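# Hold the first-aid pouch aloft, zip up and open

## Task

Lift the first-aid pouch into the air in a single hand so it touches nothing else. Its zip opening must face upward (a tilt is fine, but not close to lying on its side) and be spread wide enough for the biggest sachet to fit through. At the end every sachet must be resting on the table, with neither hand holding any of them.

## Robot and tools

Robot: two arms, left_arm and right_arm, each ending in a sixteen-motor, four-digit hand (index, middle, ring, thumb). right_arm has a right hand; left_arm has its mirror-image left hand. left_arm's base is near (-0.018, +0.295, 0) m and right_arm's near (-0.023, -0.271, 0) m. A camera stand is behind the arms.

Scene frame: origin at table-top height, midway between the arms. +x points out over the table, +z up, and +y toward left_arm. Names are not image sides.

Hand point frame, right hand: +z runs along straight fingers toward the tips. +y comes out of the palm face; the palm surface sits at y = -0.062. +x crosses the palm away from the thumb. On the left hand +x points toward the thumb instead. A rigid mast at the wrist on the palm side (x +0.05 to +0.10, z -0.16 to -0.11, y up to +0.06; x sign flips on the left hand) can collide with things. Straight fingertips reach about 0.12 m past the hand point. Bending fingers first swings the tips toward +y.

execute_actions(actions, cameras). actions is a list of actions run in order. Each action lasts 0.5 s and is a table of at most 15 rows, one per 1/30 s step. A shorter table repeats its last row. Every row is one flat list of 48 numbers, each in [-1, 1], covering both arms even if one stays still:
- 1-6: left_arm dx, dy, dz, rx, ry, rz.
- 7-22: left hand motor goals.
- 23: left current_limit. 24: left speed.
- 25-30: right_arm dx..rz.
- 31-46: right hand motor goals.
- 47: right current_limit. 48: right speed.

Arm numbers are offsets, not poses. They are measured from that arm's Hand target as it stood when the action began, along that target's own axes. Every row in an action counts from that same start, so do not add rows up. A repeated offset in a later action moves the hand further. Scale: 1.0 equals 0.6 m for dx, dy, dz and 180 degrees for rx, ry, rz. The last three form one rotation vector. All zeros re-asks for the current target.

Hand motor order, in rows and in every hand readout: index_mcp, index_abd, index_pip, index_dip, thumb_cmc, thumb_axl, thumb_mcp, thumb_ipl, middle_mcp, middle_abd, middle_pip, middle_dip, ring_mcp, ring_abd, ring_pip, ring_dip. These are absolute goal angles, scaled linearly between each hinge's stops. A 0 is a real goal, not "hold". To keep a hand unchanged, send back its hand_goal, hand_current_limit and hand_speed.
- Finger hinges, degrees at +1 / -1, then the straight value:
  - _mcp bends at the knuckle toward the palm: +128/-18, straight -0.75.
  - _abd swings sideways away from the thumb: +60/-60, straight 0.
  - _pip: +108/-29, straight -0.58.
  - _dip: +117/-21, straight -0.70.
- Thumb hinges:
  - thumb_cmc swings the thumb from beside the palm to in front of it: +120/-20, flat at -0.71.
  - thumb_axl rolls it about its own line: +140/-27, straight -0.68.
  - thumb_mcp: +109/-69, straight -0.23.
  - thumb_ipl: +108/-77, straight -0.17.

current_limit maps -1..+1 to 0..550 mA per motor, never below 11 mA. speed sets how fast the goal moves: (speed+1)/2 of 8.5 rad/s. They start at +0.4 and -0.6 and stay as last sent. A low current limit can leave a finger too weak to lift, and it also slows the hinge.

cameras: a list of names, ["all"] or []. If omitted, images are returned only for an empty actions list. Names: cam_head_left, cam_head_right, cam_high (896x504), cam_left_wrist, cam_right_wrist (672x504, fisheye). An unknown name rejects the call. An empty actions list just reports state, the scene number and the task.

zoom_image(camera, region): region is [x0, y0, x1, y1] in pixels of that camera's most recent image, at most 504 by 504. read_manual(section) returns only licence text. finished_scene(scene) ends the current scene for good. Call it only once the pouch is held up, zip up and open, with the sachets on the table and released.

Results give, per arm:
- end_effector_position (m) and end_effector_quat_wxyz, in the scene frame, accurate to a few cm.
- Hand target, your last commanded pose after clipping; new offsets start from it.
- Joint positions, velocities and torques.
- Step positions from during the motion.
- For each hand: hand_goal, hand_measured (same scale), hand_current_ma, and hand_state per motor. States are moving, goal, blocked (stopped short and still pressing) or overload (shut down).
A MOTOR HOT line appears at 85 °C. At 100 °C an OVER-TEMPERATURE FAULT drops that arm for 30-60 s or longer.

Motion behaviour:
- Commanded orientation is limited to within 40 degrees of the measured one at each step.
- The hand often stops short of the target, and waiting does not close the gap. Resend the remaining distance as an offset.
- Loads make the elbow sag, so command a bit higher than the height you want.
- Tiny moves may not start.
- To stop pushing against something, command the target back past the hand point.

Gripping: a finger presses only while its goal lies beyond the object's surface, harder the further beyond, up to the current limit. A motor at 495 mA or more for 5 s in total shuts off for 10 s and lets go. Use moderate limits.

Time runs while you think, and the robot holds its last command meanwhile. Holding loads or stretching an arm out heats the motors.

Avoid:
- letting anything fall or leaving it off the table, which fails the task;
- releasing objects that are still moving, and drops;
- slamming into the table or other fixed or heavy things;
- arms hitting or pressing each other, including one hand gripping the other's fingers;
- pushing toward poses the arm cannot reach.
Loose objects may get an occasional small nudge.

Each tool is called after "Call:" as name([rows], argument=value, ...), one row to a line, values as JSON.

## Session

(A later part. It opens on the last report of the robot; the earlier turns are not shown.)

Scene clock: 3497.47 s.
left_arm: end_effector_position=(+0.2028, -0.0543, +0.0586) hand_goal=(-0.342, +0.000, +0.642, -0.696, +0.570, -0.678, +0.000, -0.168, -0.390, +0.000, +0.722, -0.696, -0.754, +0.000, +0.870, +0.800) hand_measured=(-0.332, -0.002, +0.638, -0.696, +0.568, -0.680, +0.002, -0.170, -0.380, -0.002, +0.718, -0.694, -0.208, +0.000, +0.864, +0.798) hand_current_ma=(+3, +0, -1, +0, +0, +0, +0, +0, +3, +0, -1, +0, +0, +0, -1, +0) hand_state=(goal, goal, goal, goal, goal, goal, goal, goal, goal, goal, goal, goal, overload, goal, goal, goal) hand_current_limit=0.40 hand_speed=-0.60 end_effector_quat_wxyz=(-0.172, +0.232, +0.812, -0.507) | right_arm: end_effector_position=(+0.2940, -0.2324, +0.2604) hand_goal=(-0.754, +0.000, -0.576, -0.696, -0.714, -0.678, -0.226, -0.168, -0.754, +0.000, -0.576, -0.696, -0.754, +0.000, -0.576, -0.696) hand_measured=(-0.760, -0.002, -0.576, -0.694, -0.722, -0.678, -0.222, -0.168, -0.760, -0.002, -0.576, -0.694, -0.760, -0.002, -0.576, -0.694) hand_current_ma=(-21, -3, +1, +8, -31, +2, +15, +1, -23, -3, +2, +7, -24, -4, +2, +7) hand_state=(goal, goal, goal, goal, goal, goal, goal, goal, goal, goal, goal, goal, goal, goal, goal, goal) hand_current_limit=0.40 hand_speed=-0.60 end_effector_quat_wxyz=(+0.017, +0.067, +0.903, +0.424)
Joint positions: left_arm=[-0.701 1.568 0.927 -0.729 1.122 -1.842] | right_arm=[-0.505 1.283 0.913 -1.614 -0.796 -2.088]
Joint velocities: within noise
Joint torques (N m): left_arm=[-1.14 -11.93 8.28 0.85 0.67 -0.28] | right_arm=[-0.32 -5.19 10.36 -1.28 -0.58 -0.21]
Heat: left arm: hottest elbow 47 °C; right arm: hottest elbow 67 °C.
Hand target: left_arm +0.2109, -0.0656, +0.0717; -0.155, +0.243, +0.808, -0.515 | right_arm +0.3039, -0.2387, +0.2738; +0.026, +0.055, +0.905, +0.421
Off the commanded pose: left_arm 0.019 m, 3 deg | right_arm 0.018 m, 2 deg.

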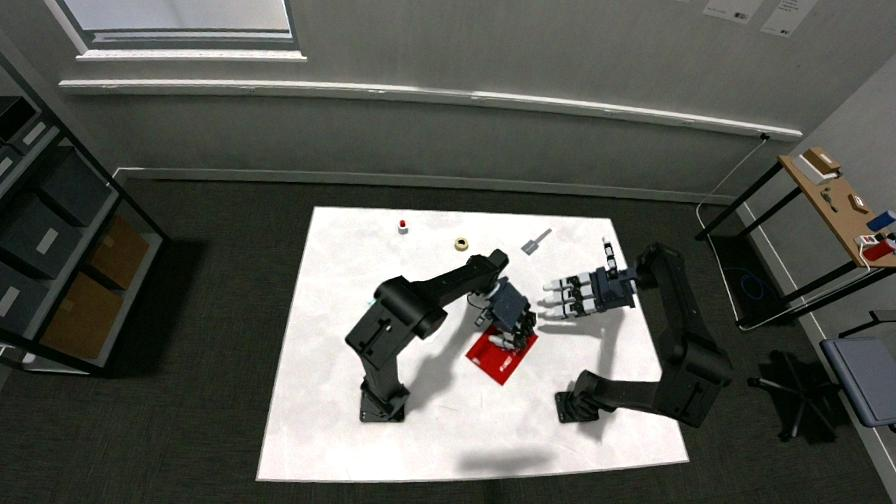

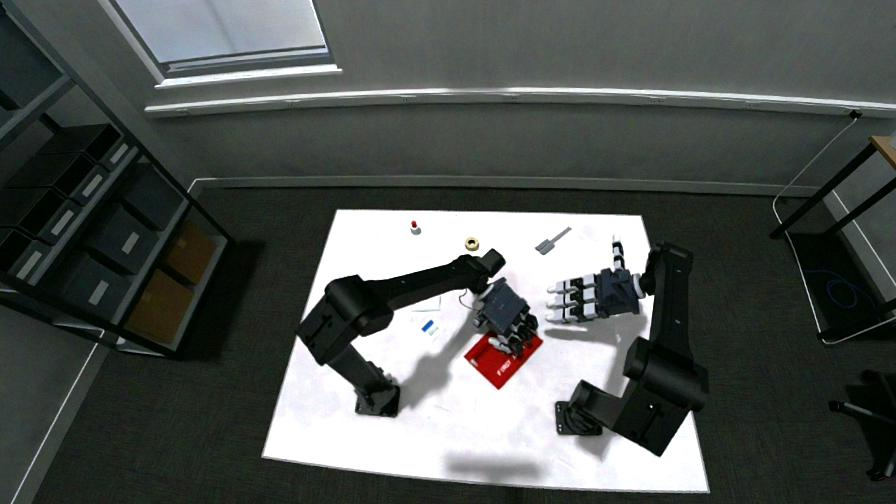

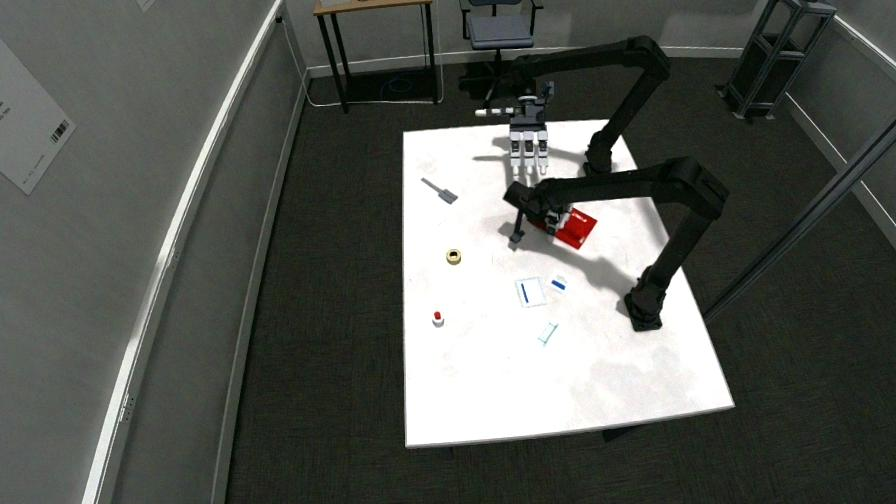

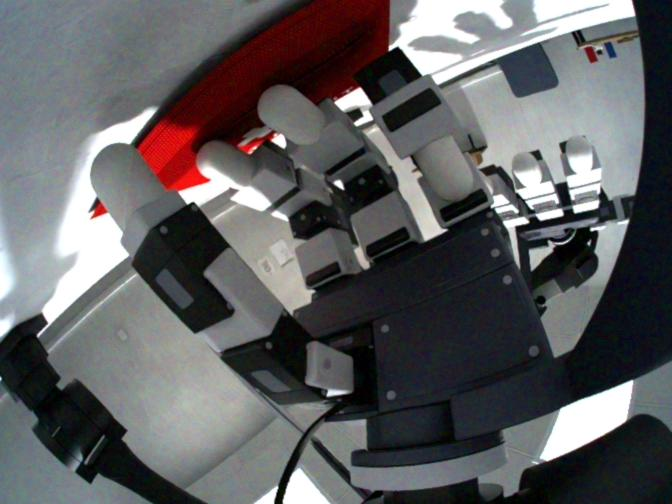

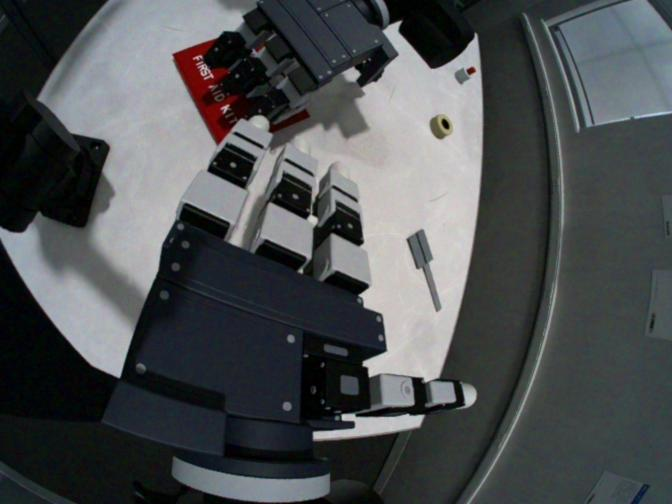

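Call:
zoom_image(camera="cam_left_wrist", region=[180, 20, 400, 200])

Call:
zoom_image(camera="cam_head_right", region=[450, 300, 560, 390])

Call:
zoom_image(camera="cam_high", region=[500, 180, 620, 260])

Scaled by 2.291 from the camera's 672x504 image, which has a finer 960x720 frame.

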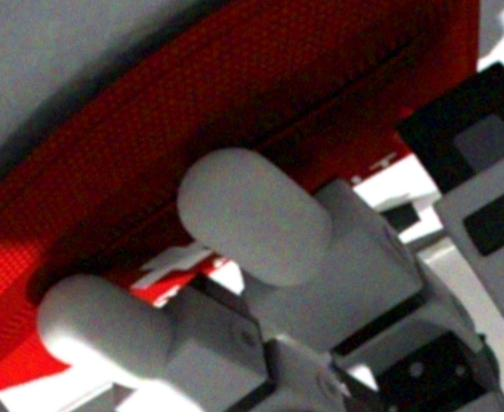

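Scaled by 4.582 from the camera's 896x504 image, which has a finer 1280x720 frame.

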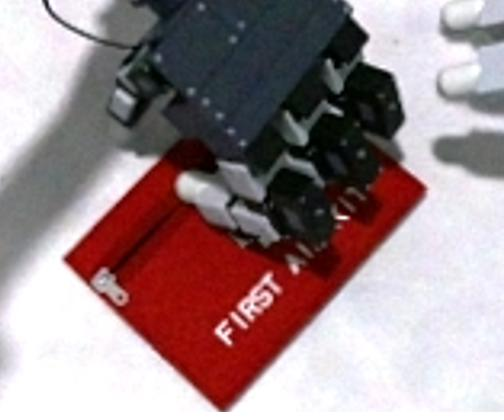

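Scaled by 4.200 from the camera's 896x504 image, which has a finer 1280x720 frame.

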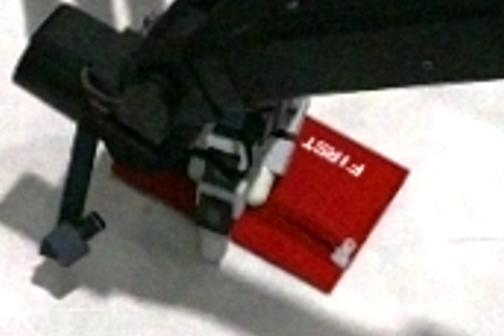

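Call:
execute_actions([
  [[0,0.0175,0.027,0,0,0,-0.342,0,0.642,-0.696,0.571,-0.678,0,-0.168,-0.39,0,0.722,-0.696,-0.754,0,0.87,0.8,0.4,-0.6,0,0,0,0,0,0,-0.754,0,-0.576,-0.696,-0.714,-0.678,-0.226,-0.168,-0.754,0,-0.576,-0.696,-0.754,0,-0.576,-0.696,0.4,-0.6],[0,0.0217,0.0322,0,0,0,-0.342,0,0.642,-0.696,0.571,-0.678,0,-0.168,-0.39,0,0.722,-0.696,-0.754,0,0.87,0.8,0.4,-0.6,0,0,0,0,0,0,-0.754,0,-0.576,-0.696,-0.714,-0.678,-0.226,-0.168,-0.754,0,-0.576,-0.696,-0.754,0,-0.576,-0.696,0.4,-0.6]],
], cameras=["cam_head_left","cam_left_wrist"])

Call:
zoom_image(camera="cam_left_wrist", region=[60, 0, 400, 240])

Call:
zoom_image(camera="cam_head_left", region=[450, 280, 550, 370])

Scene clock: 3549.70 s.
left_arm: end_effector_position=(+0.2047, -0.0698, +0.0524) hand_goal=(-0.342, +0.000, +0.642, -0.696, +0.570, -0.678, +0.000, -0.168, -0.390, +0.000, +0.722, -0.696, -0.754, +0.000, +0.870, +0.800) hand_measured=(-0.332, -0.002, +0.638, -0.696, +0.568, -0.680, +0.002, -0.170, -0.380, -0.002, +0.718, -0.694, -0.208, +0.000, +0.864, +0.798) hand_current_ma=(+3, +0, -1, +0, +0, +0, +0, +0, +3, +0, -1, +0, +0, +0, -1, +0) hand_state=(goal, goal, goal, goal, goal, goal, goal, goal, goal, goal, goal, goal, overload, goal, goal, goal) hand_current_limit=0.40 hand_speed=-0.60 end_effector_quat_wxyz=(-0.156, +0.241, +0.808, -0.514) | right_arm: end_effector_position=(+0.2940, -0.2324, +0.2604) hand_goal=(-0.754, +0.000, -0.576, -0.696, -0.714, -0.678, -0.226, -0.168, -0.754, +0.000, -0.576, -0.696, -0.754, +0.000, -0.576, -0.696) hand_measured=(-0.760, -0.002, -0.576, -0.694, -0.722, -0.678, -0.222, -0.168, -0.760, -0.002, -0.576, -0.694, -0.760, -0.002, -0.576, -0.694) hand_current_ma=(-21, -3, +1, +8, -31, +2, +15, +1, -23, -3, +2, +7, -24, -4, +2, +7) hand_state=(goal, goal, goal, goal, goal, goal, goal, goal, goal, goal, goal, goal, goal, goal, goal, goal) hand_current_limit=0.40 hand_speed=-0.60 end_effector_quat_wxyz=(+0.017, +0.067, +0.903, +0.424)
Joint positions: left_arm=[-0.727 1.578 0.915 -0.613 1.112 -1.903] | right_arm=[-0.505 1.283 0.913 -1.614 -0.796 -2.088]
Joint torques (N m): left_arm=[-1.38 -10.23 6.87 1.07 0.66 -0.26] | right_arm=[-0.21 -5.25 10.4 -1.28 -0.58 -0.21]
Heat: left arm: hottest elbow 48 °C; right arm: hottest elbow 67 °C.
Hand target: left_arm +0.2043, -0.0756, +0.0518; -0.155, +0.243, +0.808, -0.515 | right_arm +0.3039, -0.2387, +0.2738; +0.026, +0.055, +0.905, +0.421
Off the commanded pose: left_arm 0.006 m, 0 deg | right_arm 0.018 m, 2 deg.
joint sent to its limit (right arm) — joint 6 (wrist roll), lower limit. The joint targets still meet the commanded pose.
Step readings (end_effector_position of left_arm | right_arm):
0: (+0.2028, -0.0543, +0.0586) | (+0.2940, -0.2324, +0.2604)
1: (+0.2028, -0.0543, +0.0586) | (+0.2940, -0.2324, +0.2604)
2: (+0.2038, -0.0552, +0.0585) | (+0.2940, -0.2324, +0.2604)
4: (+0.2059, -0.0604, +0.0587) | (+0.2940, -0.2324, +0.2604)
8: (+0.2090, -0.0687, +0.0583) | (+0.2940, -0.2324, +0.2604)
15: (+0.2055, -0.0692, +0.0526) | (+0.2940, -0.2324, +0.2604)
Images, in order (width x height): cam_head_left 896x504, cam_left_wrist 672x504.

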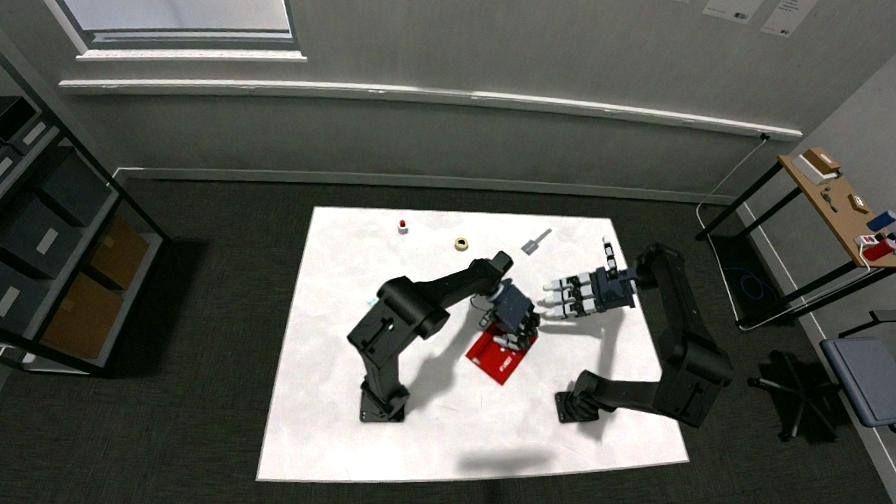

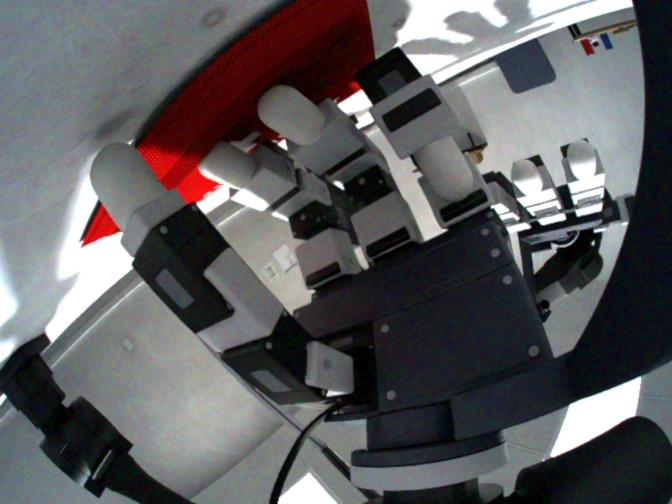

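Scaled by 1.482 from the camera's 672x504 image, which has a finer 960x720 frame.

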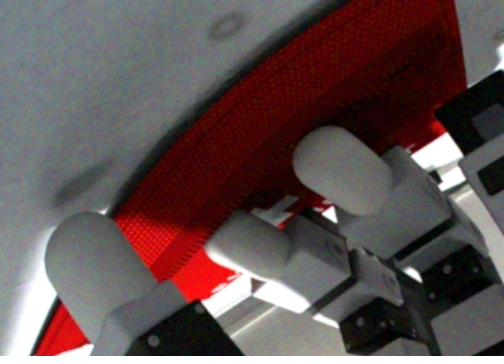

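Scaled by 5.040 from the camera's 896x504 image, which has a finer 1280x720 frame.

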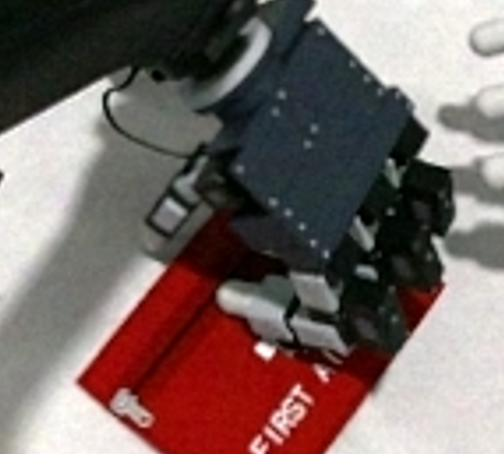

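Call:
execute_actions([
  [[0,0.0136,0.0064,0,0,0,-0.342,0,0.642,-0.696,0.571,-0.678,0,-0.168,-0.39,0,0.722,-0.696,-0.754,0,0.87,0.8,0.4,-0.6,0,0,0,0,0,0,-0.754,0,-0.576,-0.696,-0.714,-0.678,-0.226,-0.168,-0.754,0,-0.576,-0.696,-0.754,0,-0.576,-0.696,0.4,-0.6],[0,0.0242,0.0113,0,0,0,-0.342,0,0.642,-0.696,0.571,-0.678,0,-0.168,-0.39,0,0.722,-0.696,-0.754,0,0.87,0.8,0.4,-0.6,0,0,0,0,0,0,-0.754,0,-0.576,-0.696,-0.714,-0.678,-0.226,-0.168,-0.754,0,-0.576,-0.696,-0.754,0,-0.576,-0.696,0.4,-0.6]],
], cameras=["cam_head_left","cam_left_wrist"])

Call:
zoom_image(camera="cam_left_wrist", region=[60, 0, 400, 240])

Call:
zoom_image(camera="cam_head_left", region=[450, 280, 550, 370])

Scene clock: 3562.47 s.
left_arm: end_effector_position=(+0.2064, -0.0719, +0.0456) hand_goal=(-0.342, +0.000, +0.642, -0.696, +0.570, -0.678, +0.000, -0.168, -0.390, +0.000, +0.722, -0.696, -0.754, +0.000, +0.870, +0.800) hand_measured=(-0.332, -0.002, +0.638, -0.696, +0.568, -0.678, -0.004, -0.170, -0.380, -0.002, +0.718, -0.694, -0.208, +0.000, +0.864, +0.798) hand_current_ma=(+3, +0, -1, +0, +0, +0, -1, +0, +3, +0, +0, +0, +0, +0, -1, +0) hand_state=(goal, goal, goal, goal, goal, goal, goal, goal, goal, goal, goal, goal, overload, goal, goal, goal) hand_current_limit=0.40 hand_speed=-0.60 end_effector_quat_wxyz=(-0.155, +0.236, +0.809, -0.516) | right_arm: end_effector_position=(+0.2940, -0.2324, +0.2604) hand_goal=(-0.754, +0.000, -0.576, -0.696, -0.714, -0.678, -0.226, -0.168, -0.754, +0.000, -0.576, -0.696, -0.754, +0.000, -0.576, -0.696) hand_measured=(-0.760, -0.002, -0.576, -0.694, -0.722, -0.678, -0.222, -0.168, -0.760, -0.002, -0.576, -0.694, -0.760, -0.002, -0.576, -0.694) hand_current_ma=(-21, -3, +1, +8, -31, +2, +15, +1, -23, -3, +2, +7, -24, -4, +2, +7) hand_state=(goal, goal, goal, goal, goal, goal, goal, goal, goal, goal, goal, goal, goal, goal, goal, goal) hand_current_limit=0.40 hand_speed=-0.60 end_effector_quat_wxyz=(+0.017, +0.067, +0.903, +0.424)
Joint positions: left_arm=[-0.727 1.592 0.907 -0.57 1.112 -1.928] | right_arm=[-0.505 1.283 0.913 -1.614 -0.796 -2.088]
Joint torques (N m): left_arm=[-1.44 -9.05 6.02 1.21 0.63 -0.09] | right_arm=[-0.21 -5.25 10.39 -1.28 -0.58 -0.21]
Heat: left arm: hottest elbow 46 °C; right arm: hottest elbow 67 °C.
Hand target: left_arm +0.2043, -0.0756, +0.0358; -0.155, +0.243, +0.808, -0.515 | right_arm +0.3039, -0.2387, +0.2738; +0.026, +0.055, +0.905, +0.421
Off the commanded pose: left_arm 0.011 m, 1 deg | right_arm 0.018 m, 2 deg.
joint sent to its limit (right arm) — joint 6 (wrist roll), lower limit. The joint targets still meet the commanded pose.
Step readings (end_effector_position of left_arm | right_arm):
0: (+0.2047, -0.0698, +0.0524) | (+0.2940, -0.2324, +0.2604)
1: (+0.2047, -0.0698, +0.0524) | (+0.2940, -0.2324, +0.2604)
2: (+0.2048, -0.0699, +0.0521) | (+0.2940, -0.2324, +0.2604)
4: (+0.2059, -0.0708, +0.0500) | (+0.2940, -0.2324, +0.2604)
8: (+0.2055, -0.0709, +0.0452) | (+0.2940, -0.2324, +0.2604)
15: (+0.2061, -0.0717, +0.0456) | (+0.2940, -0.2324, +0.2604)
Images, in order (width x height): cam_head_left 896x504, cam_left_wrist 672x504.

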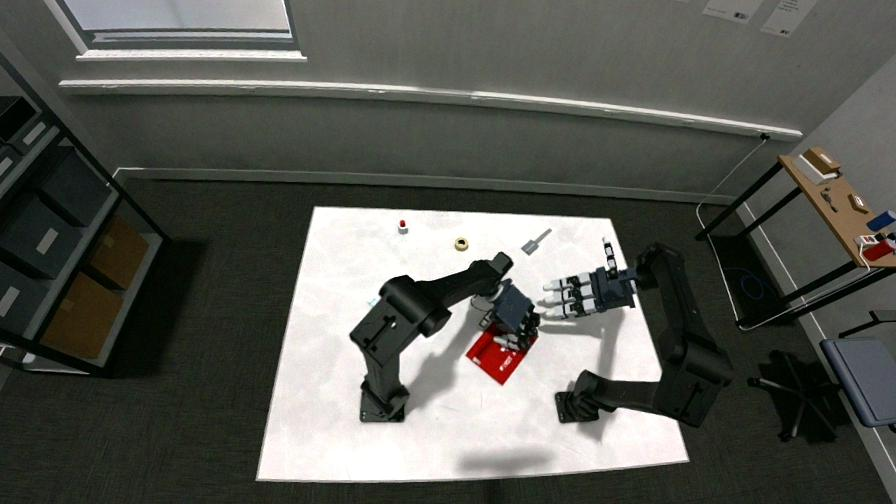

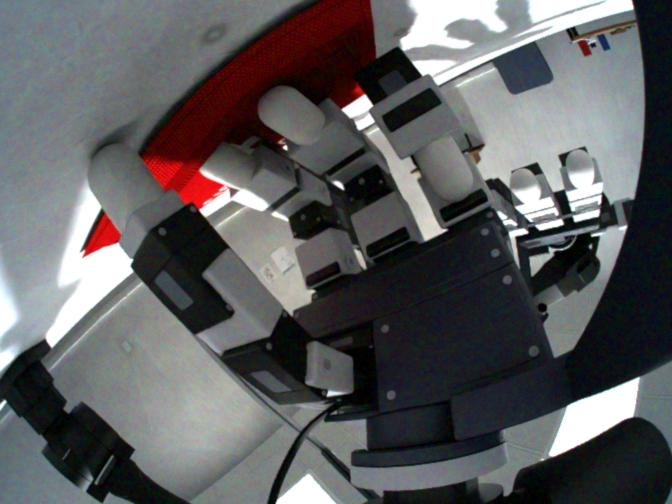

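Scaled by 1.482 from the camera's 672x504 image, which has a finer 960x720 frame.

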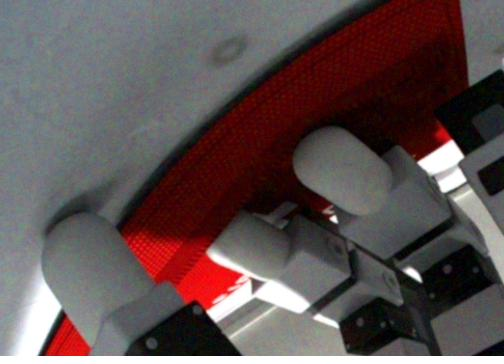

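Scaled by 5.040 from the camera's 896x504 image, which has a finer 1280x720 frame.

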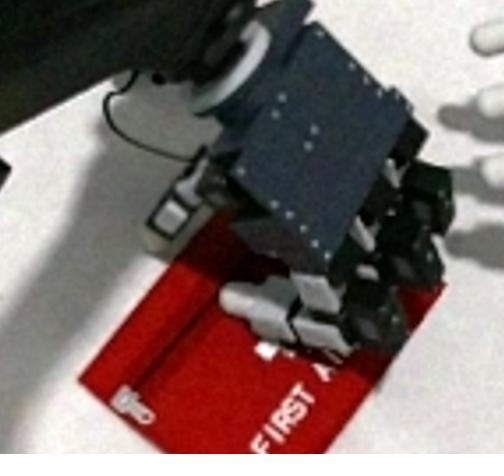

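Call:
zoom_image(camera="cam_left_wrist", region=[140, 60, 300, 200])

Call:
zoom_image(camera="cam_left_wrist", region=[220, 0, 400, 150])

Scaled by 3.150 from the camera's 672x504 image, which has a finer 960x720 frame.

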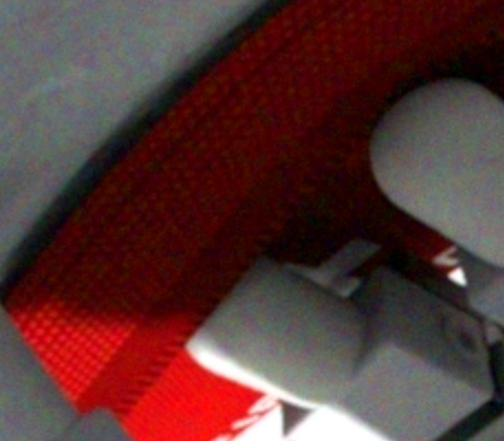

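Scaled by 2.800 from the camera's 672x504 image, which has a finer 960x720 frame.

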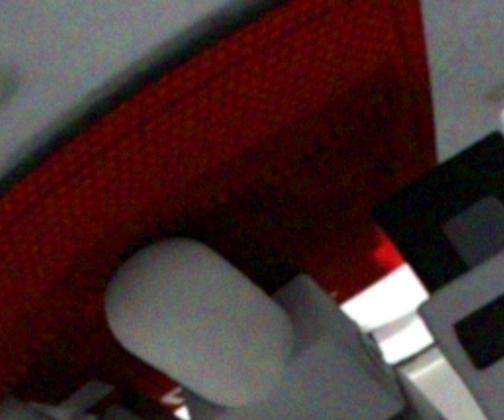

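Call:
execute_actions([
  [[0,0,0,0,0,0,-0.342,0,0.642,-0.696,0.571,-0.678,0.09,-0.168,-0.39,0,0.722,-0.696,-0.754,0,0.87,0.8,0.4,-0.8,0,0,0,0,0,0,-0.754,0,-0.576,-0.696,-0.714,-0.678,-0.226,-0.168,-0.754,0,-0.576,-0.696,-0.754,0,-0.576,-0.696,0.4,-0.6]],
], cameras=["cam_head_left","cam_left_wrist"])

Call:
zoom_image(camera="cam_left_wrist", region=[60, 0, 400, 240])

Call:
zoom_image(camera="cam_head_left", region=[450, 280, 550, 370])

Scene clock: 3586.20 s.
left_arm: end_effector_position=(+0.2068, -0.0714, +0.0457) hand_goal=(-0.342, +0.000, +0.642, -0.696, +0.570, -0.678, +0.090, -0.168, -0.390, +0.000, +0.722, -0.696, -0.754, +0.000, +0.870, +0.800) hand_measured=(-0.332, -0.002, +0.638, -0.696, +0.562, -0.680, +0.038, -0.184, -0.382, -0.002, +0.718, -0.694, -0.206, +0.000, +0.864, +0.798) hand_current_ma=(+3, +0, -1, +0, -2, +0, -87, -12, +3, +0, +0, +0, +0, +0, -1, +0) hand_state=(goal, goal, goal, goal, goal, goal, blocked, goal, goal, goal, goal, goal, overload, goal, goal, goal) hand_current_limit=0.40 hand_speed=-0.80 end_effector_quat_wxyz=(-0.155, +0.234, +0.810, -0.515) | right_arm: end_effector_position=(+0.2940, -0.2324, +0.2604) hand_goal=(-0.754, +0.000, -0.576, -0.696, -0.714, -0.678, -0.226, -0.168, -0.754, +0.000, -0.576, -0.696, -0.754, +0.000, -0.576, -0.696) hand_measured=(-0.760, -0.002, -0.576, -0.694, -0.722, -0.678, -0.222, -0.168, -0.760, -0.002, -0.576, -0.694, -0.760, -0.002, -0.576, -0.694) hand_current_ma=(-21, -3, +1, +8, -31, +2, +15, +1, -23, -3, +2, +7, -24, -4, +2, +7) hand_state=(goal, goal, goal, goal, goal, goal, goal, goal, goal, goal, goal, goal, goal, goal, goal, goal) hand_current_limit=0.40 hand_speed=-0.60 end_effector_quat_wxyz=(+0.017, +0.067, +0.903, +0.424)
Joint positions: left_arm=[-0.725 1.592 0.907 -0.57 1.112 -1.931] | right_arm=[-0.505 1.283 0.913 -1.614 -0.796 -2.088]
Joint torques (N m): left_arm=[-1.49 -9.11 6.05 1.25 0.68 -0.06] | right_arm=[-0.26 -5.3 10.36 -1.28 -0.58 -0.21]
Heat: left arm: hottest elbow 44 °C; right arm: hottest elbow 67 °C.
Hand target: left_arm +0.2043, -0.0756, +0.0358; -0.155, +0.243, +0.808, -0.515 | right_arm +0.3039, -0.2387, +0.2738; +0.026, +0.055, +0.905, +0.421
Off the commanded pose: left_arm 0.011 m, 1 deg | right_arm 0.018 m, 2 deg.
joint sent to its limit (right arm) — joint 6 (wrist roll), lower limit. The joint targets still meet the commanded pose.
Step readings (end_effector_position of left_arm | right_arm):
0: (+0.2064, -0.0719, +0.0456) | (+0.2940, -0.2324, +0.2604)
1: (+0.2064, -0.0719, +0.0456) | (+0.2940, -0.2324, +0.2604)
2: (+0.2064, -0.0719, +0.0456) | (+0.2940, -0.2324, +0.2604)
4: (+0.2062, -0.0719, +0.0456) | (+0.2940, -0.2324, +0.2604)
8: (+0.2068, -0.0714, +0.0457) | (+0.2940, -0.2324, +0.2604)
15: (+0.2068, -0.0714, +0.0457) | (+0.2940, -0.2324, +0.2604)
Images, in order (width x height): cam_head_left 896x504, cam_left_wrist 672x504.

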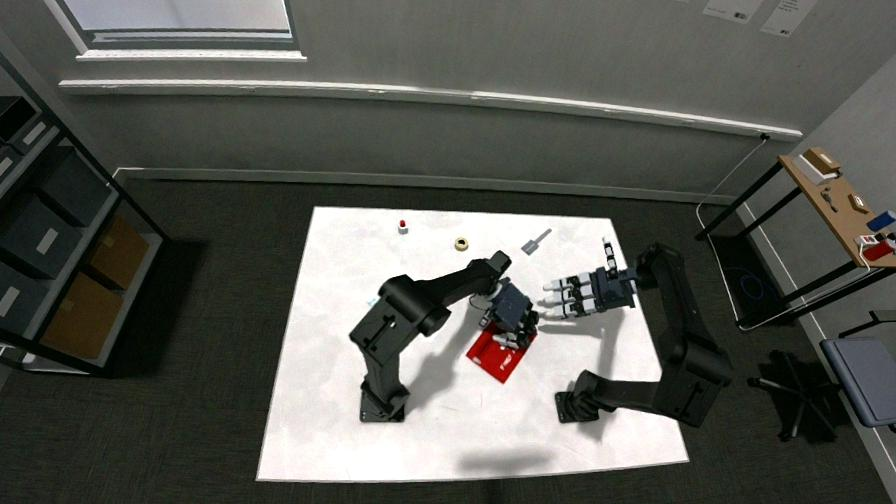

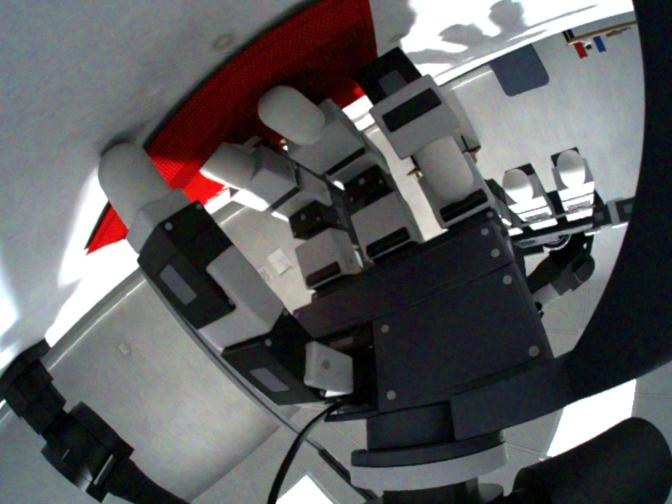

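Scaled by 1.482 from the camera's 672x504 image, which has a finer 960x720 frame.

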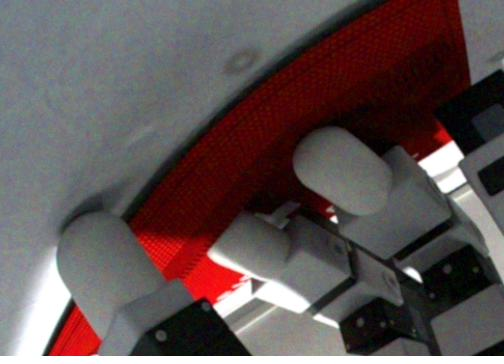

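Scaled by 5.040 from the camera's 896x504 image, which has a finer 1280x720 frame.

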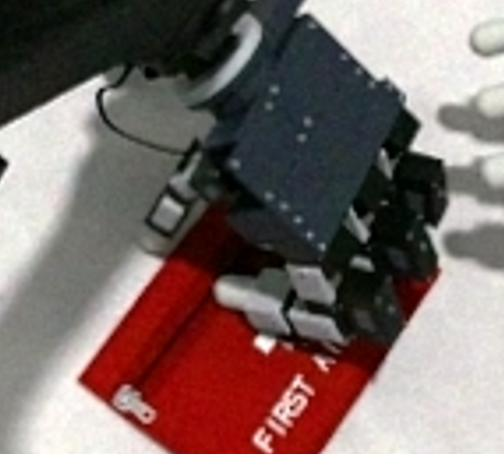

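Call:
execute_actions([
  [[0,-0.009,-0.0042,0,0,0,-0.342,0,0.642,-0.696,0.571,-0.678,0.15,-0.168,-0.39,0,0.722,-0.696,-0.754,0,0.87,0.8,0.4,-0.8,0,0,0,0,0,0,-0.754,0,-0.576,-0.696,-0.714,-0.678,-0.226,-0.168,-0.754,0,-0.576,-0.696,-0.754,0,-0.576,-0.696,0.4,-0.6]],
], cameras=["cam_head_left","cam_left_wrist"])

Call:
zoom_image(camera="cam_left_wrist", region=[60, 0, 400, 240])

Call:
zoom_image(camera="cam_head_left", region=[450, 280, 550, 370])

Scene clock: 3595.97 s.
left_arm: end_effector_position=(+0.2071, -0.0711, +0.0453) hand_goal=(-0.342, +0.000, +0.642, -0.696, +0.570, -0.678, +0.150, -0.168, -0.390, +0.000, +0.722, -0.696, -0.754, +0.000, +0.870, +0.800) hand_measured=(-0.332, -0.002, +0.638, -0.696, +0.562, -0.680, +0.052, -0.198, -0.382, -0.002, +0.718, -0.694, -0.206, +0.000, +0.864, +0.798) hand_current_ma=(+3, +0, -1, +0, -2, +0, -276, -34, +3, +0, +0, +0, +0, +0, -1, +0) hand_state=(goal, goal, goal, goal, goal, goal, blocked, blocked, goal, goal, goal, goal, overload, goal, goal, goal) hand_current_limit=0.40 hand_speed=-0.80 end_effector_quat_wxyz=(-0.155, +0.234, +0.811, -0.514) | right_arm: end_effector_position=(+0.2940, -0.2324, +0.2604) hand_goal=(-0.754, +0.000, -0.576, -0.696, -0.714, -0.678, -0.226, -0.168, -0.754, +0.000, -0.576, -0.696, -0.754, +0.000, -0.576, -0.696) hand_measured=(-0.760, -0.002, -0.576, -0.694, -0.722, -0.678, -0.222, -0.168, -0.760, -0.002, -0.576, -0.694, -0.760, -0.002, -0.576, -0.694) hand_current_ma=(-21, -3, +1, +8, -31, +2, +15, +1, -23, -3, +2, +7, -24, -4, +2, +7) hand_state=(goal, goal, goal, goal, goal, goal, goal, goal, goal, goal, goal, goal, goal, goal, goal, goal) hand_current_limit=0.40 hand_speed=-0.60 end_effector_quat_wxyz=(+0.017, +0.067, +0.903, +0.424)
Joint positions: left_arm=[-0.725 1.592 0.907 -0.57 1.109 -1.932] | right_arm=[-0.505 1.283 0.913 -1.614 -0.796 -2.088]
Joint torques (N m): left_arm=[-1.55 -9.93 6.5 0.5 0.74 -0.06] | right_arm=[-0.15 -5.3 10.37 -1.28 -0.58 -0.21]
Heat: left arm: hottest elbow 43 °C; right arm: hottest elbow 67 °C.
Hand target: left_arm +0.2043, -0.0756, +0.0417; -0.155, +0.243, +0.808, -0.515 | right_arm +0.3039, -0.2387, +0.2738; +0.026, +0.055, +0.905, +0.421
Off the commanded pose: left_arm 0.006 m, 1 deg | right_arm 0.018 m, 2 deg.
joint sent to its limit (right arm) — joint 6 (wrist roll), lower limit. The joint targets still meet the commanded pose.
Step readings (end_effector_position of left_arm | right_arm):
0: (+0.2068, -0.0714, +0.0457) | (+0.2940, -0.2324, +0.2604)
1: (+0.2068, -0.0714, +0.0457) | (+0.2940, -0.2324, +0.2604)
2: (+0.2068, -0.0714, +0.0457) | (+0.2940, -0.2324, +0.2604)
4: (+0.2070, -0.0713, +0.0455) | (+0.2940, -0.2324, +0.2604)
8: (+0.2071, -0.0711, +0.0453) | (+0.2940, -0.2324, +0.2604)
15: (+0.2071, -0.0711, +0.0453) | (+0.2940, -0.2324, +0.2604)
Images, in order (width x height): cam_head_left 896x504, cam_left_wrist 672x504.

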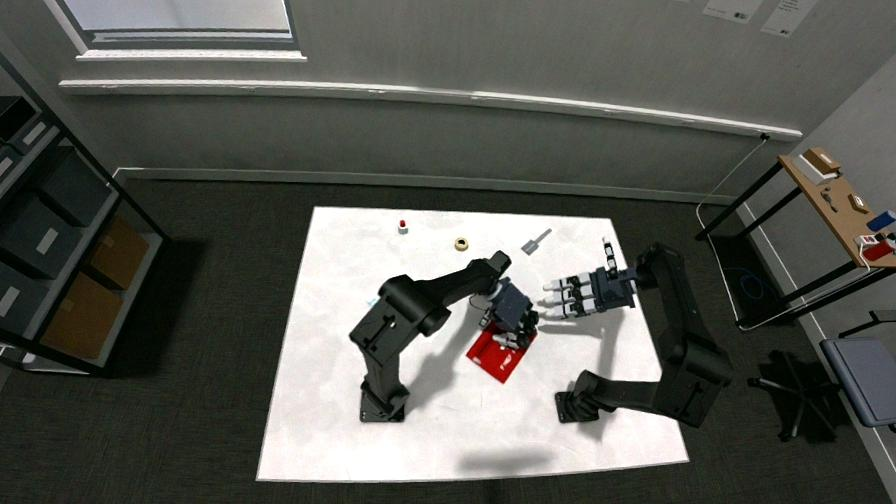

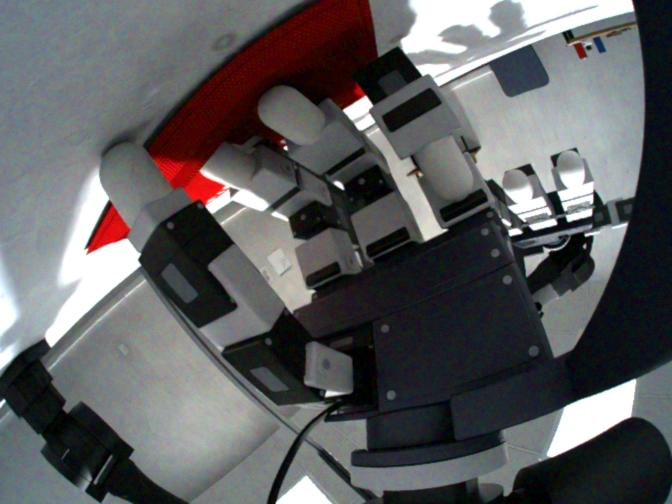

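Scaled by 1.482 from the camera's 672x504 image, which has a finer 960x720 frame.

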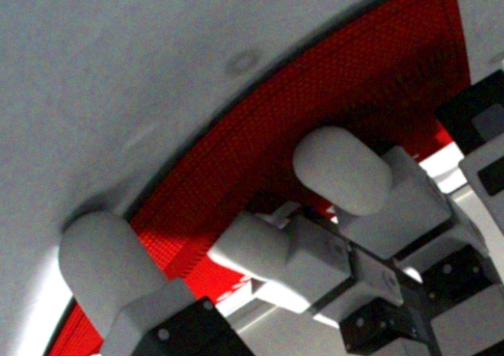

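Scaled by 5.040 from the camera's 896x504 image, which has a finer 1280x720 frame.

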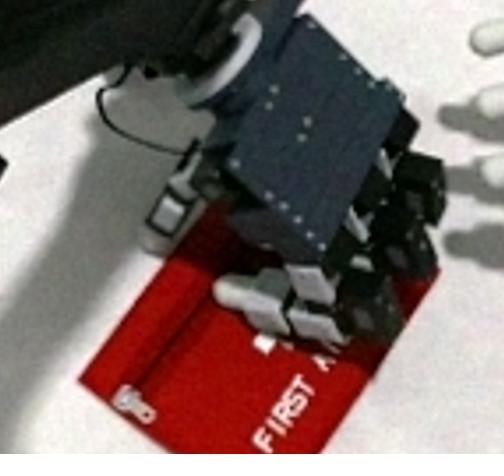

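Call:
execute_actions([
  [[0,-0.0121,-0.0056,0,0,0,-0.342,0,0.642,-0.696,0.571,-0.678,0.15,-0.168,-0.39,0,0.722,-0.696,-0.754,0,0.87,0.8,0.4,-0.8,0,0,0,0,0,0,-0.754,0,-0.576,-0.696,-0.714,-0.678,-0.226,-0.168,-0.754,0,-0.576,-0.696,-0.754,0,-0.576,-0.696,0.4,-0.6]],
], cameras=["cam_head_left","cam_left_wrist"])

Call:
zoom_image(camera="cam_left_wrist", region=[60, 0, 400, 240])

Call:
zoom_image(camera="cam_head_left", region=[450, 280, 550, 370])

Scene clock: 3608.20 s.
left_arm: end_effector_position=(+0.2067, -0.0707, +0.0460) hand_goal=(-0.342, +0.000, +0.642, -0.696, +0.570, -0.678, +0.150, -0.168, -0.390, +0.000, +0.722, -0.696, -0.754, +0.000, +0.870, +0.800) hand_measured=(-0.332, -0.002, +0.638, -0.696, +0.566, -0.680, +0.094, -0.198, -0.382, -0.002, +0.718, -0.694, -0.206, +0.000, +0.864, +0.798) hand_current_ma=(+3, +0, -1, +0, -1, +0, -102, -34, +3, +0, +0, +0, +0, +0, -1, +0) hand_state=(goal, goal, goal, goal, goal, goal, blocked, blocked, goal, goal, goal, goal, overload, goal, goal, goal) hand_current_limit=0.40 hand_speed=-0.80 end_effector_quat_wxyz=(-0.155, +0.233, +0.811, -0.514) | right_arm: end_effector_position=(+0.2940, -0.2324, +0.2604) hand_goal=(-0.754, +0.000, -0.576, -0.696, -0.714, -0.678, -0.226, -0.168, -0.754, +0.000, -0.576, -0.696, -0.754, +0.000, -0.576, -0.696) hand_measured=(-0.760, -0.002, -0.576, -0.694, -0.722, -0.678, -0.222, -0.168, -0.760, -0.002, -0.576, -0.694, -0.760, -0.002, -0.576, -0.694) hand_current_ma=(-21, -3, +1, +8, -31, +2, +15, +1, -23, -3, +2, +7, -24, -4, +2, +7) hand_state=(goal, goal, goal, goal, goal, goal, goal, goal, goal, goal, goal, goal, goal, goal, goal, goal) hand_current_limit=0.40 hand_speed=-0.60 end_effector_quat_wxyz=(+0.017, +0.067, +0.903, +0.424)
Joint positions: left_arm=[-0.725 1.59 0.907 -0.573 1.109 -1.932] | right_arm=[-0.505 1.283 0.913 -1.614 -0.796 -2.088]
Joint torques (N m): left_arm=[-1.49 -10.93 7.15 -0.32 0.79 -0.07] | right_arm=[-0.21 -5.25 10.37 -1.29 -0.58 -0.2]
Heat: left arm: hottest elbow 43 °C; right arm: hottest elbow 68 °C.
Hand target: left_arm +0.2042, -0.0756, +0.0497; -0.155, +0.243, +0.808, -0.515 | right_arm +0.3039, -0.2387, +0.2738; +0.026, +0.055, +0.905, +0.421
Off the commanded pose: left_arm 0.007 m, 1 deg | right_arm 0.018 m, 2 deg.
joint sent to its limit (right arm) — joint 6 (wrist roll), lower limit. The joint targets still meet the commanded pose.
Step readings (end_effector_position of left_arm | right_arm):
0: (+0.2071, -0.0711, +0.0453) | (+0.2940, -0.2324, +0.2604)
1: (+0.2071, -0.0711, +0.0453) | (+0.2940, -0.2324, +0.2604)
2: (+0.2071, -0.0711, +0.0455) | (+0.2940, -0.2324, +0.2604)
4: (+0.2072, -0.0712, +0.0459) | (+0.2940, -0.2324, +0.2604)
8: (+0.2069, -0.0710, +0.0459) | (+0.2940, -0.2324, +0.2604)
15: (+0.2067, -0.0707, +0.0460) | (+0.2940, -0.2324, +0.2604)
Images, in order (width x height): cam_head_left 896x504, cam_left_wrist 672x504.

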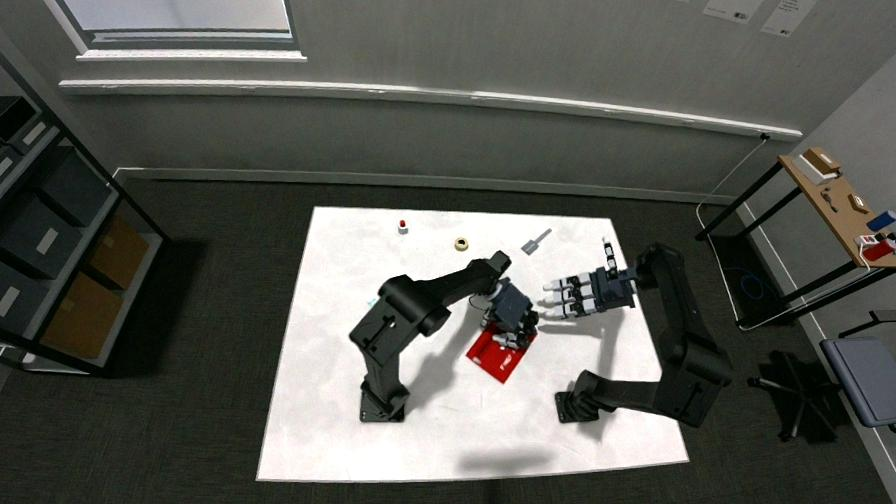

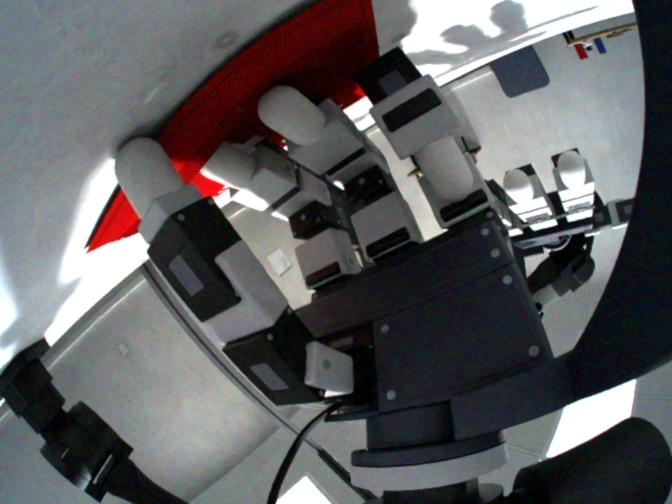

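Scaled by 1.482 from the camera's 672x504 image, which has a finer 960x720 frame.

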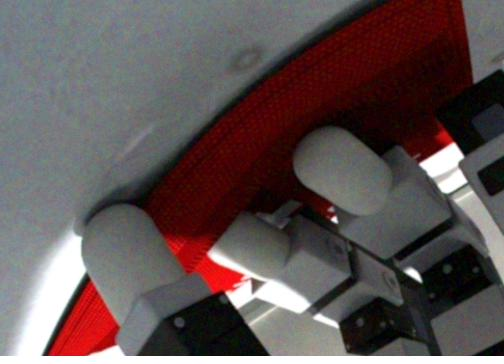

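Scaled by 5.040 from the camera's 896x504 image, which has a finer 1280x720 frame.

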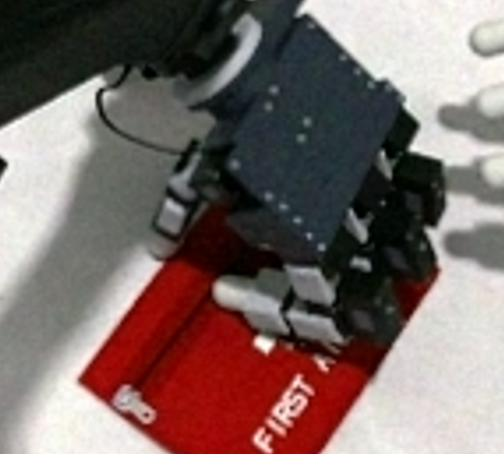

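Call:
execute_actions([
  [[0,-0.003,-0.0014,0,0,0,-0.342,0,0.642,-0.696,0.571,-0.678,0.22,-0.168,-0.39,0,0.722,-0.696,-0.754,0,0.87,0.8,0.4,-0.8,0,0,0,0,0,0,-0.754,0,-0.576,-0.696,-0.714,-0.678,-0.226,-0.168,-0.754,0,-0.576,-0.696,-0.754,0,-0.576,-0.696,0.4,-0.6]],
], cameras=["cam_head_left","cam_left_wrist"])

Call:
zoom_image(camera="cam_left_wrist", region=[60, 0, 400, 240])

Call:
zoom_image(camera="cam_head_left", region=[450, 280, 550, 370])

Scene clock: 3617.03 s.
left_arm: end_effector_position=(+0.2067, -0.0707, +0.0458) hand_goal=(-0.342, +0.000, +0.642, -0.696, +0.570, -0.678, +0.220, -0.168, -0.390, +0.000, +0.722, -0.696, -0.754, +0.000, +0.870, +0.800) hand_measured=(-0.338, -0.002, +0.638, -0.696, +0.568, -0.680, +0.214, -0.172, -0.382, -0.002, +0.720, -0.694, -0.206, +0.000, +0.864, +0.798) hand_current_ma=(+1, +0, -1, +0, +0, +0, -2, -1, +2, +0, +0, +0, +0, +0, -1, +0) hand_state=(goal, goal, goal, goal, goal, goal, goal, goal, goal, goal, goal, goal, overload, goal, goal, goal) hand_current_limit=0.40 hand_speed=-0.80 end_effector_quat_wxyz=(-0.154, +0.236, +0.810, -0.514) | right_arm: end_effector_position=(+0.2940, -0.2324, +0.2604) hand_goal=(-0.754, +0.000, -0.576, -0.696, -0.714, -0.678, -0.226, -0.168, -0.754, +0.000, -0.576, -0.696, -0.754, +0.000, -0.576, -0.696) hand_measured=(-0.760, -0.002, -0.576, -0.694, -0.722, -0.678, -0.222, -0.168, -0.760, -0.002, -0.576, -0.694, -0.760, -0.002, -0.576, -0.694) hand_current_ma=(-21, -3, +1, +8, -31, +2, +15, +1, -23, -3, +2, +7, -24, -4, +2, +7) hand_state=(goal, goal, goal, goal, goal, goal, goal, goal, goal, goal, goal, goal, goal, goal, goal, goal) hand_current_limit=0.40 hand_speed=-0.60 end_effector_quat_wxyz=(+0.017, +0.067, +0.903, +0.424)
Joint positions: left_arm=[-0.725 1.59 0.907 -0.576 1.109 -1.923] | right_arm=[-0.505 1.283 0.913 -1.614 -0.796 -2.088]
Joint torques (N m): left_arm=[-1.55 -11.28 7.32 -0.49 0.79 -0.07] | right_arm=[-0.21 -5.25 10.37 -1.26 -0.58 -0.2]
Heat: left arm: hottest elbow 43 °C; right arm: hottest elbow 68 °C.
Hand target: left_arm +0.2043, -0.0756, +0.0517; -0.155, +0.243, +0.808, -0.515 | right_arm +0.3039, -0.2387, +0.2738; +0.026, +0.055, +0.905, +0.421
Off the commanded pose: left_arm 0.008 m, 1 deg | right_arm 0.018 m, 2 deg.
joint sent to its limit (right arm) — joint 6 (wrist roll), lower limit. The joint targets still meet the commanded pose.
Step readings (end_effector_position of left_arm | right_arm):
0: (+0.2067, -0.0707, +0.0460) | (+0.2940, -0.2324, +0.2604)
1: (+0.2067, -0.0707, +0.0460) | (+0.2940, -0.2324, +0.2604)
2: (+0.2067, -0.0707, +0.0460) | (+0.2940, -0.2324, +0.2604)
4: (+0.2067, -0.0706, +0.0459) | (+0.2940, -0.2324, +0.2604)
8: (+0.2067, -0.0707, +0.0458) | (+0.2940, -0.2324, +0.2604)
15: (+0.2067, -0.0707, +0.0458) | (+0.2940, -0.2324, +0.2604)
Images, in order (width x height): cam_head_left 896x504, cam_left_wrist 672x504.

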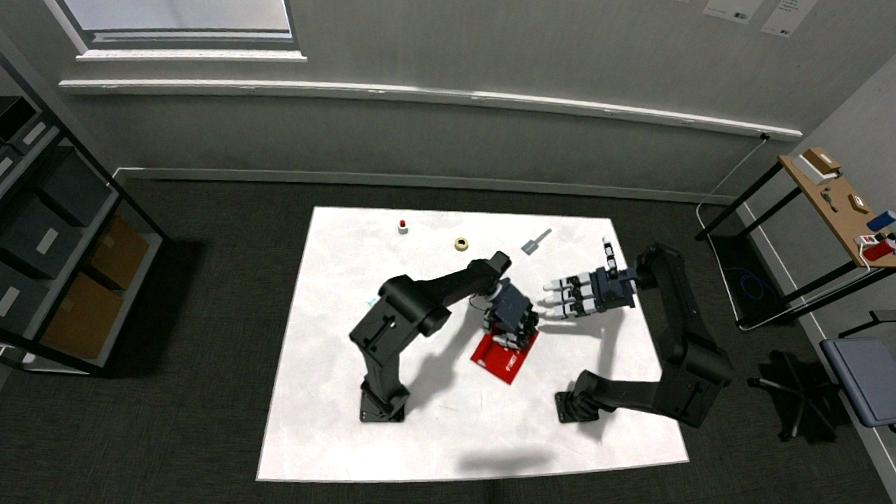

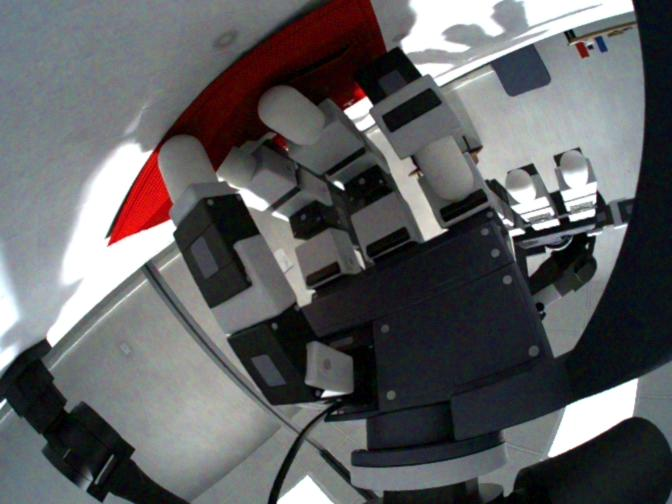

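Scaled by 1.482 from the camera's 672x504 image, which has a finer 960x720 frame.

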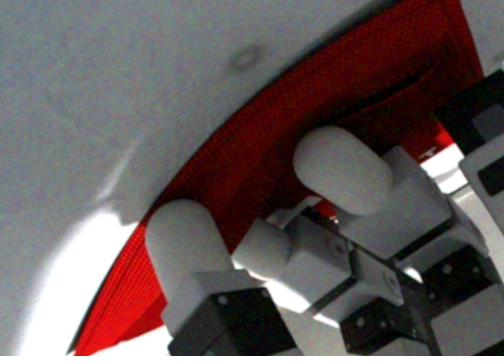

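Scaled by 5.040 from the camera's 896x504 image, which has a finer 1280x720 frame.

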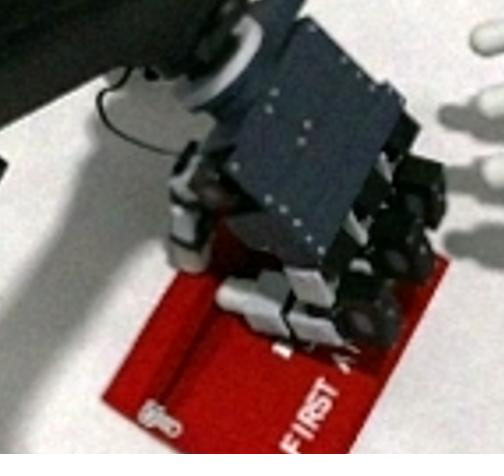

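Call:
zoom_image(camera="cam_left_wrist", region=[140, 60, 300, 200])

Call:
zoom_image(camera="cam_head_left", region=[470, 325, 520, 370])

Call:
zoom_image(camera="cam_left_wrist", region=[220, 0, 400, 150])

Scaled by 3.150 from the camera's 672x504 image, which has a finer 960x720 frame.

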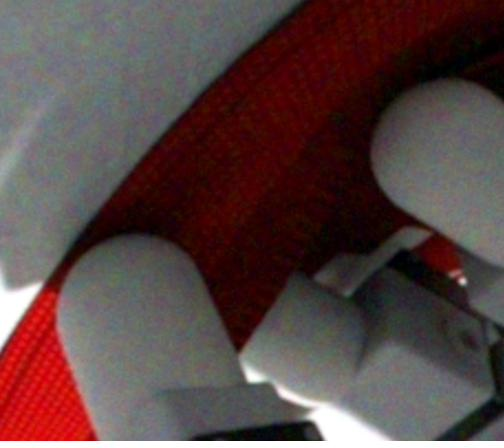

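Scaled by 10.080 from the camera's 896x504 image, which has a finer 1280x720 frame.

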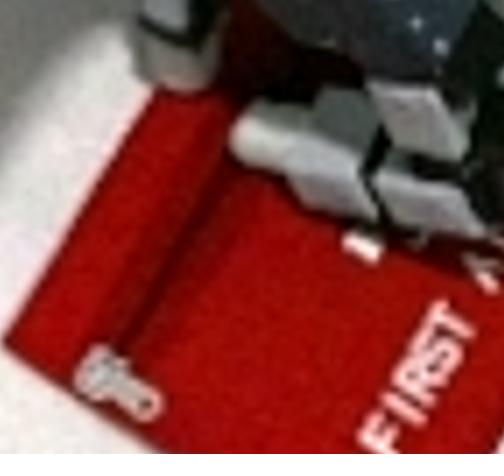

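Scaled by 2.800 from the camera's 672x504 image, which has a finer 960x720 frame.

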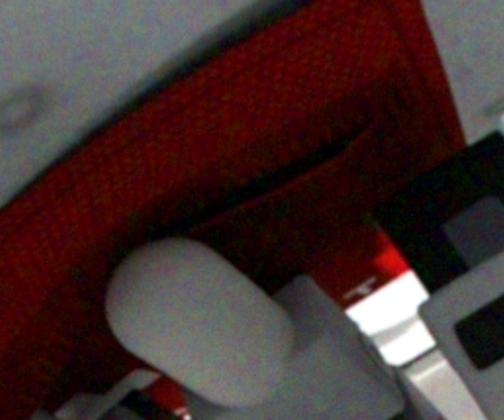

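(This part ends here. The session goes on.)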